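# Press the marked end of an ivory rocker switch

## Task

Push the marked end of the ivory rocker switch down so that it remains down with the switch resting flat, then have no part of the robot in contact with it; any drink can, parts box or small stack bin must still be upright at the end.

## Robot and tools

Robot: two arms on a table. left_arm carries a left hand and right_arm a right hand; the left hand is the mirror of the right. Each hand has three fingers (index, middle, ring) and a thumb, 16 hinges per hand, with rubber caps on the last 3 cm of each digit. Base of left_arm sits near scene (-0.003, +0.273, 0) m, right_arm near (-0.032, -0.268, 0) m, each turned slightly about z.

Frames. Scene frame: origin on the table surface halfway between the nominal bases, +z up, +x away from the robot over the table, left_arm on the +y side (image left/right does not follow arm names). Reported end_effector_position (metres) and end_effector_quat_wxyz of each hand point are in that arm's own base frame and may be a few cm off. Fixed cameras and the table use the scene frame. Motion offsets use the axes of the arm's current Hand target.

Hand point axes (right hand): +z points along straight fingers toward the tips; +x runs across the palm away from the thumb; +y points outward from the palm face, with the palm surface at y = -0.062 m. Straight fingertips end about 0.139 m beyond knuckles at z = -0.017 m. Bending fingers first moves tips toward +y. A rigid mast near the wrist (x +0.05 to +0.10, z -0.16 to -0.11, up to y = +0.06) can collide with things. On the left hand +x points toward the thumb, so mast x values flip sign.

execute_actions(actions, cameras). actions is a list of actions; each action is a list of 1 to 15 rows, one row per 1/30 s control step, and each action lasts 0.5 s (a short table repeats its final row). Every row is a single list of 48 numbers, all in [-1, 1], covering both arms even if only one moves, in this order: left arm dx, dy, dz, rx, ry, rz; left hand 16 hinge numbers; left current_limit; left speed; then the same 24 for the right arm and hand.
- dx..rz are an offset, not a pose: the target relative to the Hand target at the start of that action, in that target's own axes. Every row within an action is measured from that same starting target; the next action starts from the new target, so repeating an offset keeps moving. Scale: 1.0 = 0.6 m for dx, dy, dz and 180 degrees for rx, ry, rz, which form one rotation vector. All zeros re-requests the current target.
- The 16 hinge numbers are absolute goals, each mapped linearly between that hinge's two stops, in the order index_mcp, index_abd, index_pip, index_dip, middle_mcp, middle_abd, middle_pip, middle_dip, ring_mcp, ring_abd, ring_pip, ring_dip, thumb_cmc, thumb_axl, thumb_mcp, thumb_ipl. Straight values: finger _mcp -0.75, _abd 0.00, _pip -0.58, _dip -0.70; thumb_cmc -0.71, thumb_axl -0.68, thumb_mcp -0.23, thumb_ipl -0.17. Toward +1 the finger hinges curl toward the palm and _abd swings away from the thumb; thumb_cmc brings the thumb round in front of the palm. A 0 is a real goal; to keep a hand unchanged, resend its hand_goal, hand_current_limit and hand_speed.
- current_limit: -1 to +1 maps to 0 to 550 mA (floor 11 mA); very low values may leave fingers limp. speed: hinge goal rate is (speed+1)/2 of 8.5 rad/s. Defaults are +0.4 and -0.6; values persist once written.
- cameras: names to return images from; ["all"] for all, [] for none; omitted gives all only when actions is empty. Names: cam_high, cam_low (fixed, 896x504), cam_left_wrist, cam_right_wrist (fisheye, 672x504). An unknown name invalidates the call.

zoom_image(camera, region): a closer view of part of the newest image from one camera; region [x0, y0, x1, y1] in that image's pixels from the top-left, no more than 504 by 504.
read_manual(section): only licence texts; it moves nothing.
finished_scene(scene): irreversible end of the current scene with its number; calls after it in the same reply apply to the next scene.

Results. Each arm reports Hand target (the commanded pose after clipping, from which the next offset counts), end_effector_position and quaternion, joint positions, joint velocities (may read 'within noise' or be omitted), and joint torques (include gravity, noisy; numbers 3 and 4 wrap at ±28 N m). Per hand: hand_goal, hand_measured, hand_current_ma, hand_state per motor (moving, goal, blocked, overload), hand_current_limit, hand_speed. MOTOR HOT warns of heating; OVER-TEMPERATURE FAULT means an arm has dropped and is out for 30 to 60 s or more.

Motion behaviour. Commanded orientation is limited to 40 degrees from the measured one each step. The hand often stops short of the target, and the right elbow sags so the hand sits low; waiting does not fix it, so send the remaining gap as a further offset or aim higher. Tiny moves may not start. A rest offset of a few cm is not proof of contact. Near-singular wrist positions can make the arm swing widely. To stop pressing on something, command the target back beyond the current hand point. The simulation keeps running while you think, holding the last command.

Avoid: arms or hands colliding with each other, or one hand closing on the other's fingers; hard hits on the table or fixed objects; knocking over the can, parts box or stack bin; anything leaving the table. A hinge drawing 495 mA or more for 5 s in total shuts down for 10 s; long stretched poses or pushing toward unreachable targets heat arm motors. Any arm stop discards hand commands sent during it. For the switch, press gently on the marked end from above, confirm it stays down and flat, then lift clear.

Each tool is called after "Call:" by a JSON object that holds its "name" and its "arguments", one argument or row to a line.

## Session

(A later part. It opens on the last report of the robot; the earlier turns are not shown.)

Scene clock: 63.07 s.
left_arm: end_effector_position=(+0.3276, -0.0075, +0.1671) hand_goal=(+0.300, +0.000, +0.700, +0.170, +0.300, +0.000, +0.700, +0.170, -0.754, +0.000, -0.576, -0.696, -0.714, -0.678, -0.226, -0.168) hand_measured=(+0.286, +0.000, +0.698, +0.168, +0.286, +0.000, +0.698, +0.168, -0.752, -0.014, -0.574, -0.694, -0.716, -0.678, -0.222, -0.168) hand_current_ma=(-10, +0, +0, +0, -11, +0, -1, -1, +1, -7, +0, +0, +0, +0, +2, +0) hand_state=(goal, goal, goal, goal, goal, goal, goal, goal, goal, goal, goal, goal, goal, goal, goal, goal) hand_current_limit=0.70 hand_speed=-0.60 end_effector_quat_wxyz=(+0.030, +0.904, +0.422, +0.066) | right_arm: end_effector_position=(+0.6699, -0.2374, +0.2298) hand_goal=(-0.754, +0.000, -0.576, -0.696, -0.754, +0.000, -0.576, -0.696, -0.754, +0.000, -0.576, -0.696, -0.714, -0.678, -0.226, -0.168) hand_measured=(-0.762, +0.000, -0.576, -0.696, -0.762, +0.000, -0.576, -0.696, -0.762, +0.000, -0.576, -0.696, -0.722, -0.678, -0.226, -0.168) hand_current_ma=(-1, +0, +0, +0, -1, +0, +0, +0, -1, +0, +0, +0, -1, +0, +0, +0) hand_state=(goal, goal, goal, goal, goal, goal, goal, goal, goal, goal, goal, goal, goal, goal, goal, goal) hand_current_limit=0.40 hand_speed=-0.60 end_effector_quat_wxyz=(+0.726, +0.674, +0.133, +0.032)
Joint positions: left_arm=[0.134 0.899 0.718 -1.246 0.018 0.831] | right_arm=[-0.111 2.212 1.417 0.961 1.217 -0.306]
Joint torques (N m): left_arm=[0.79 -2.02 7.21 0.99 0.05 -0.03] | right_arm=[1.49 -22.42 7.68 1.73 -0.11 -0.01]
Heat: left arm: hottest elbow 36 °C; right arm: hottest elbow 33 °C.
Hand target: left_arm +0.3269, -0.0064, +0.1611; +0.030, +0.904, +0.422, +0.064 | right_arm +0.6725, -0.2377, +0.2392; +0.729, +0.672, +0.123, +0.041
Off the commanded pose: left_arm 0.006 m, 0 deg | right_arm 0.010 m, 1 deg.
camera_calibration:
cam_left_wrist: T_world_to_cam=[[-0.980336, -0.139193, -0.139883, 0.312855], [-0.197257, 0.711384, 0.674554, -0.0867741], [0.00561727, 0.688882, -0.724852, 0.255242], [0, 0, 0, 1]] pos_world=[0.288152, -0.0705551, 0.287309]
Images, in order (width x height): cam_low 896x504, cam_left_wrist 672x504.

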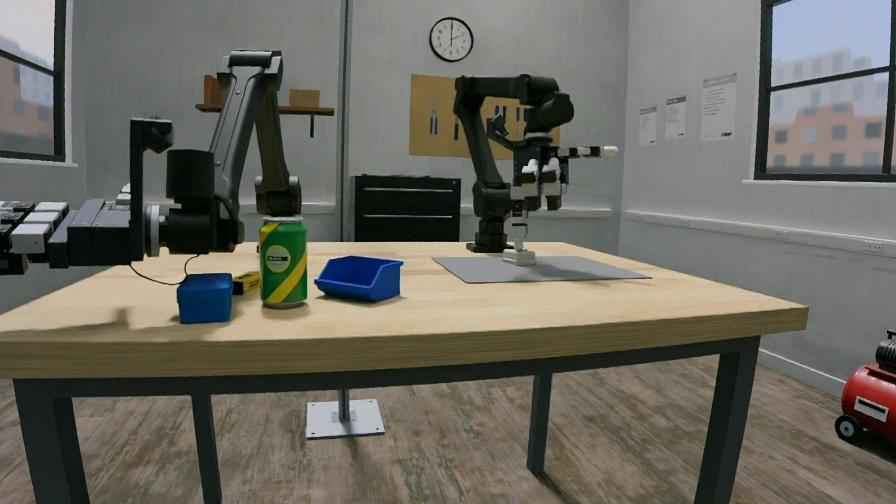

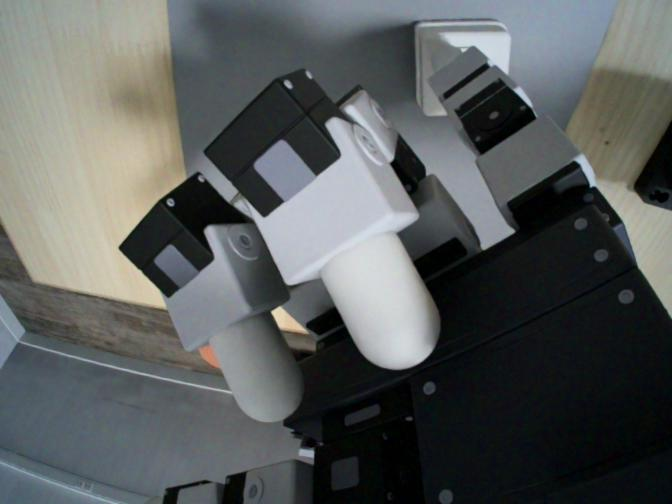

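Call:
{"name": "execute_actions", "arguments": {
  "actions": [
    [[0.0195,0.0233,-0.0967,0,0,0,0.3,0,0.7,0.17,0.3,0,0.7,0.17,-0.754,0,-0.576,-0.696,-0.714,-0.678,-0.226,-0.168,0.7,-0.6,0,0,0,0,0,0,-0.754,0,-0.576,-0.696,-0.754,0,-0.576,-0.696,-0.754,0,-0.576,-0.696,-0.714,-0.678,-0.226,-0.168,0.4,-0.6]]
  ],
  "cameras": ["cam_low","cam_high","cam_left_wrist"]
}}

Call:
{"name": "zoom_image", "arguments": {
  "camera": "cam_left_wrist",
  "region": [380, 0, 540, 120]
}}

Call:
{"name": "zoom_image", "arguments": {
  "camera": "cam_low",
  "region": [490, 220, 550, 275]
}}

Call:
{"name": "zoom_image", "arguments": {
  "camera": "cam_high",
  "region": [260, 110, 320, 170]
}}

Scene clock: 65.33 s.
left_arm: end_effector_position=(+0.3251, -0.0078, +0.2018) hand_goal=(+0.300, +0.000, +0.700, +0.170, +0.300, +0.000, +0.700, +0.170, -0.754, +0.000, -0.576, -0.696, -0.714, -0.678, -0.226, -0.168) hand_measured=(+0.286, +0.000, +0.698, +0.168, +0.286, +0.000, +0.698, +0.168, -0.752, -0.002, -0.574, -0.694, -0.716, -0.678, -0.222, -0.168) hand_current_ma=(-10, +0, +0, +0, -11, +0, -1, -1, +1, -1, +1, +0, +0, +0, +2, +0) hand_state=(goal, goal, goal, goal, goal, goal, goal, goal, goal, goal, goal, goal, goal, goal, goal, goal) hand_current_limit=0.70 hand_speed=-0.60 end_effector_quat_wxyz=(+0.025, +0.905, +0.422, +0.051) | right_arm: end_effector_position=(+0.6699, -0.2374, +0.2298) hand_goal=(-0.754, +0.000, -0.576, -0.696, -0.754, +0.000, -0.576, -0.696, -0.754, +0.000, -0.576, -0.696, -0.714, -0.678, -0.226, -0.168) hand_measured=(-0.762, +0.000, -0.576, -0.696, -0.762, +0.000, -0.576, -0.696, -0.762, +0.000, -0.576, -0.696, -0.722, -0.678, -0.226, -0.168) hand_current_ma=(-1, +0, +0, +0, -1, +0, +0, +0, -1, +0, +0, +0, -1, +0, +0, +0) hand_state=(goal, goal, goal, goal, goal, goal, goal, goal, goal, goal, goal, goal, goal, goal, goal, goal) hand_current_limit=0.40 hand_speed=-0.60 end_effector_quat_wxyz=(+0.726, +0.674, +0.133, +0.032)
Joint positions: left_arm=[0.134 0.899 0.819 -1.379 0.018 0.831] | right_arm=[-0.111 2.212 1.417 0.961 1.217 -0.306]
Joint torques (N m): left_arm=[0.38 -1.67 11.54 0.18 0.02 -0.09] | right_arm=[1.44 -22.36 7.68 1.74 -0.11 -0.01]
Heat: left arm: hottest elbow 36 °C; right arm: hottest elbow 33 °C.
Hand target: left_arm +0.3368, -0.0064, +0.2211; +0.030, +0.904, +0.421, +0.064 | right_arm +0.6725, -0.2377, +0.2392; +0.729, +0.672, +0.123, +0.041
Off the commanded pose: left_arm 0.023 m, 2 deg | right_arm 0.010 m, 1 deg.
camera_calibration:
cam_left_wrist: T_world_to_cam=[[-0.984271, -0.139709, -0.108128, 0.309985], [-0.175804, 0.714253, 0.677448, -0.117959], [-0.0174151, 0.685802, -0.72758, 0.288726], [0, 0, 0, 1]] pos_world=[0.2894, -0.0704487, 0.3235]
Images, in order (width x height): cam_high 896x504, cam_low 896x504, cam_left_wrist 672x504.

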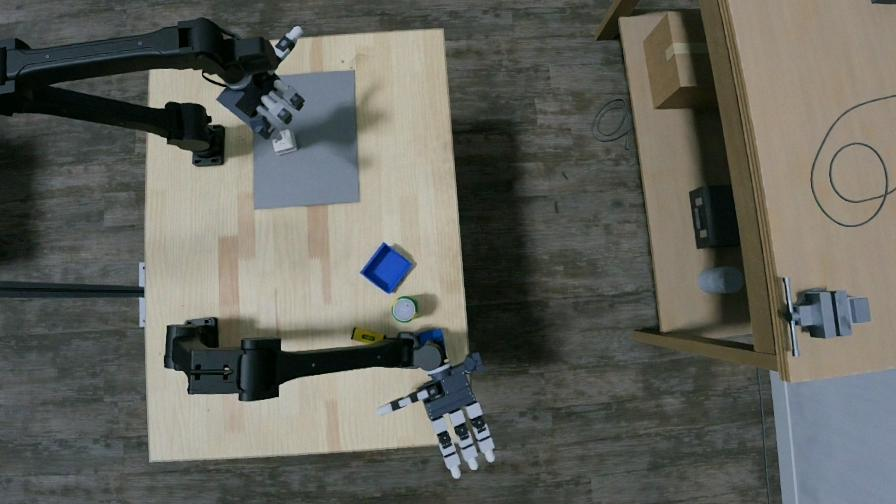

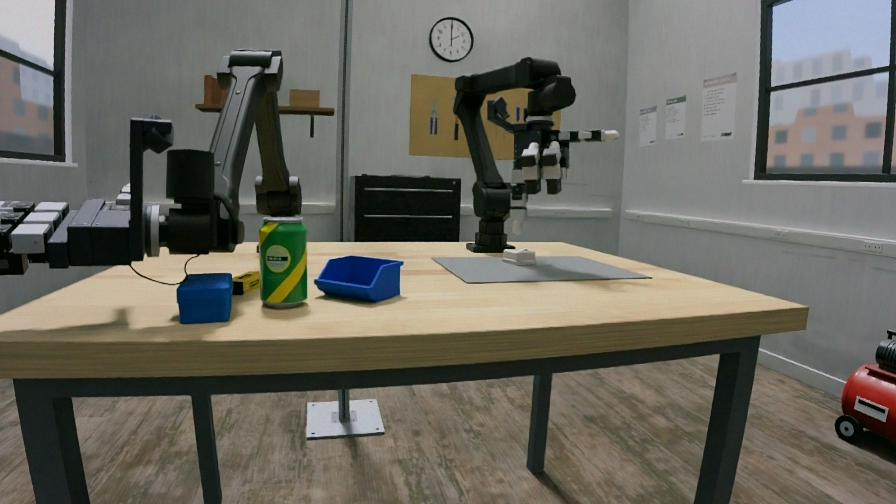

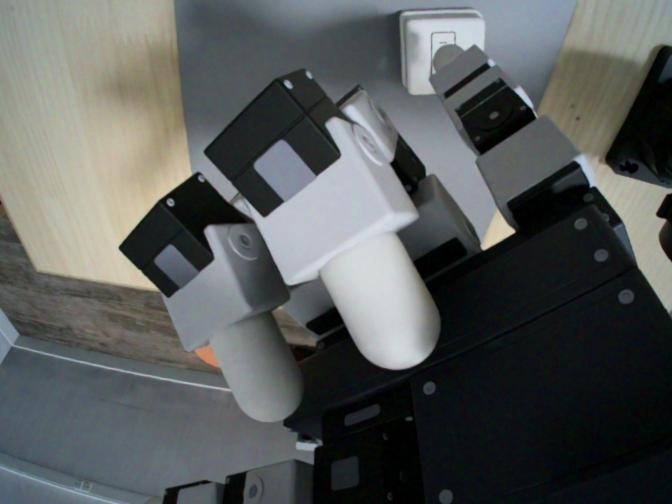

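Scaled by 3.150 from the camera's 672x504 image, which has a finer 960x720 frame.

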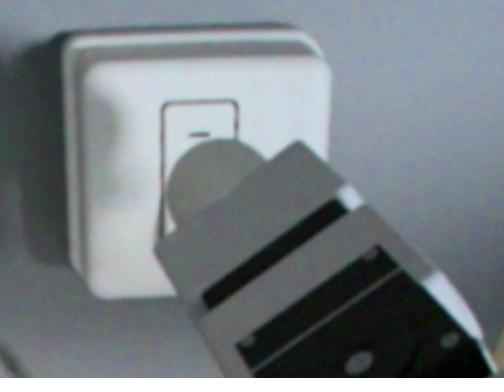

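Scaled by 8.400 from the camera's 896x504 image, which has a finer 1280x720 frame.

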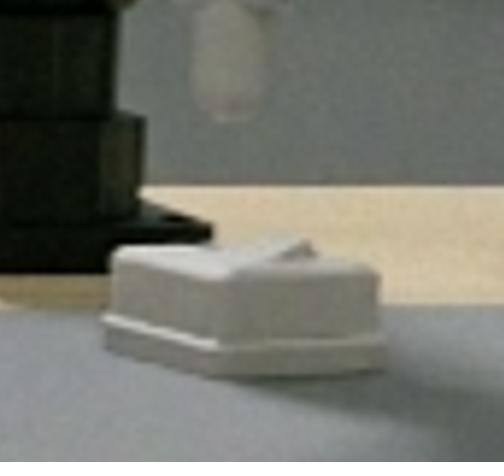

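Scaled by 8.400 from the camera's 896x504 image, which has a finer 1280x720 frame.

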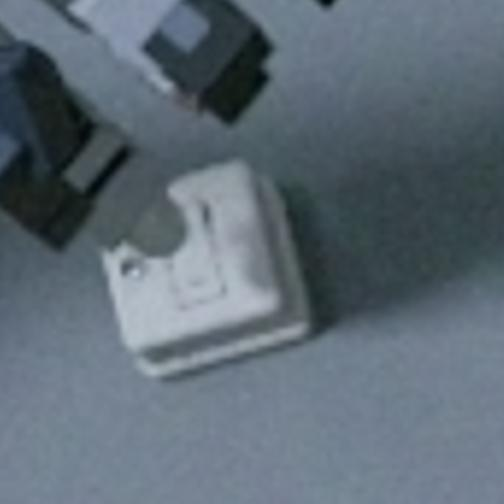

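Flipped: the marked end is down, and the hand is clear of the switch.

Call:
{"name": "finished_scene", "arguments": {
  "scene": 2
}}

The scene is finished: the task was done.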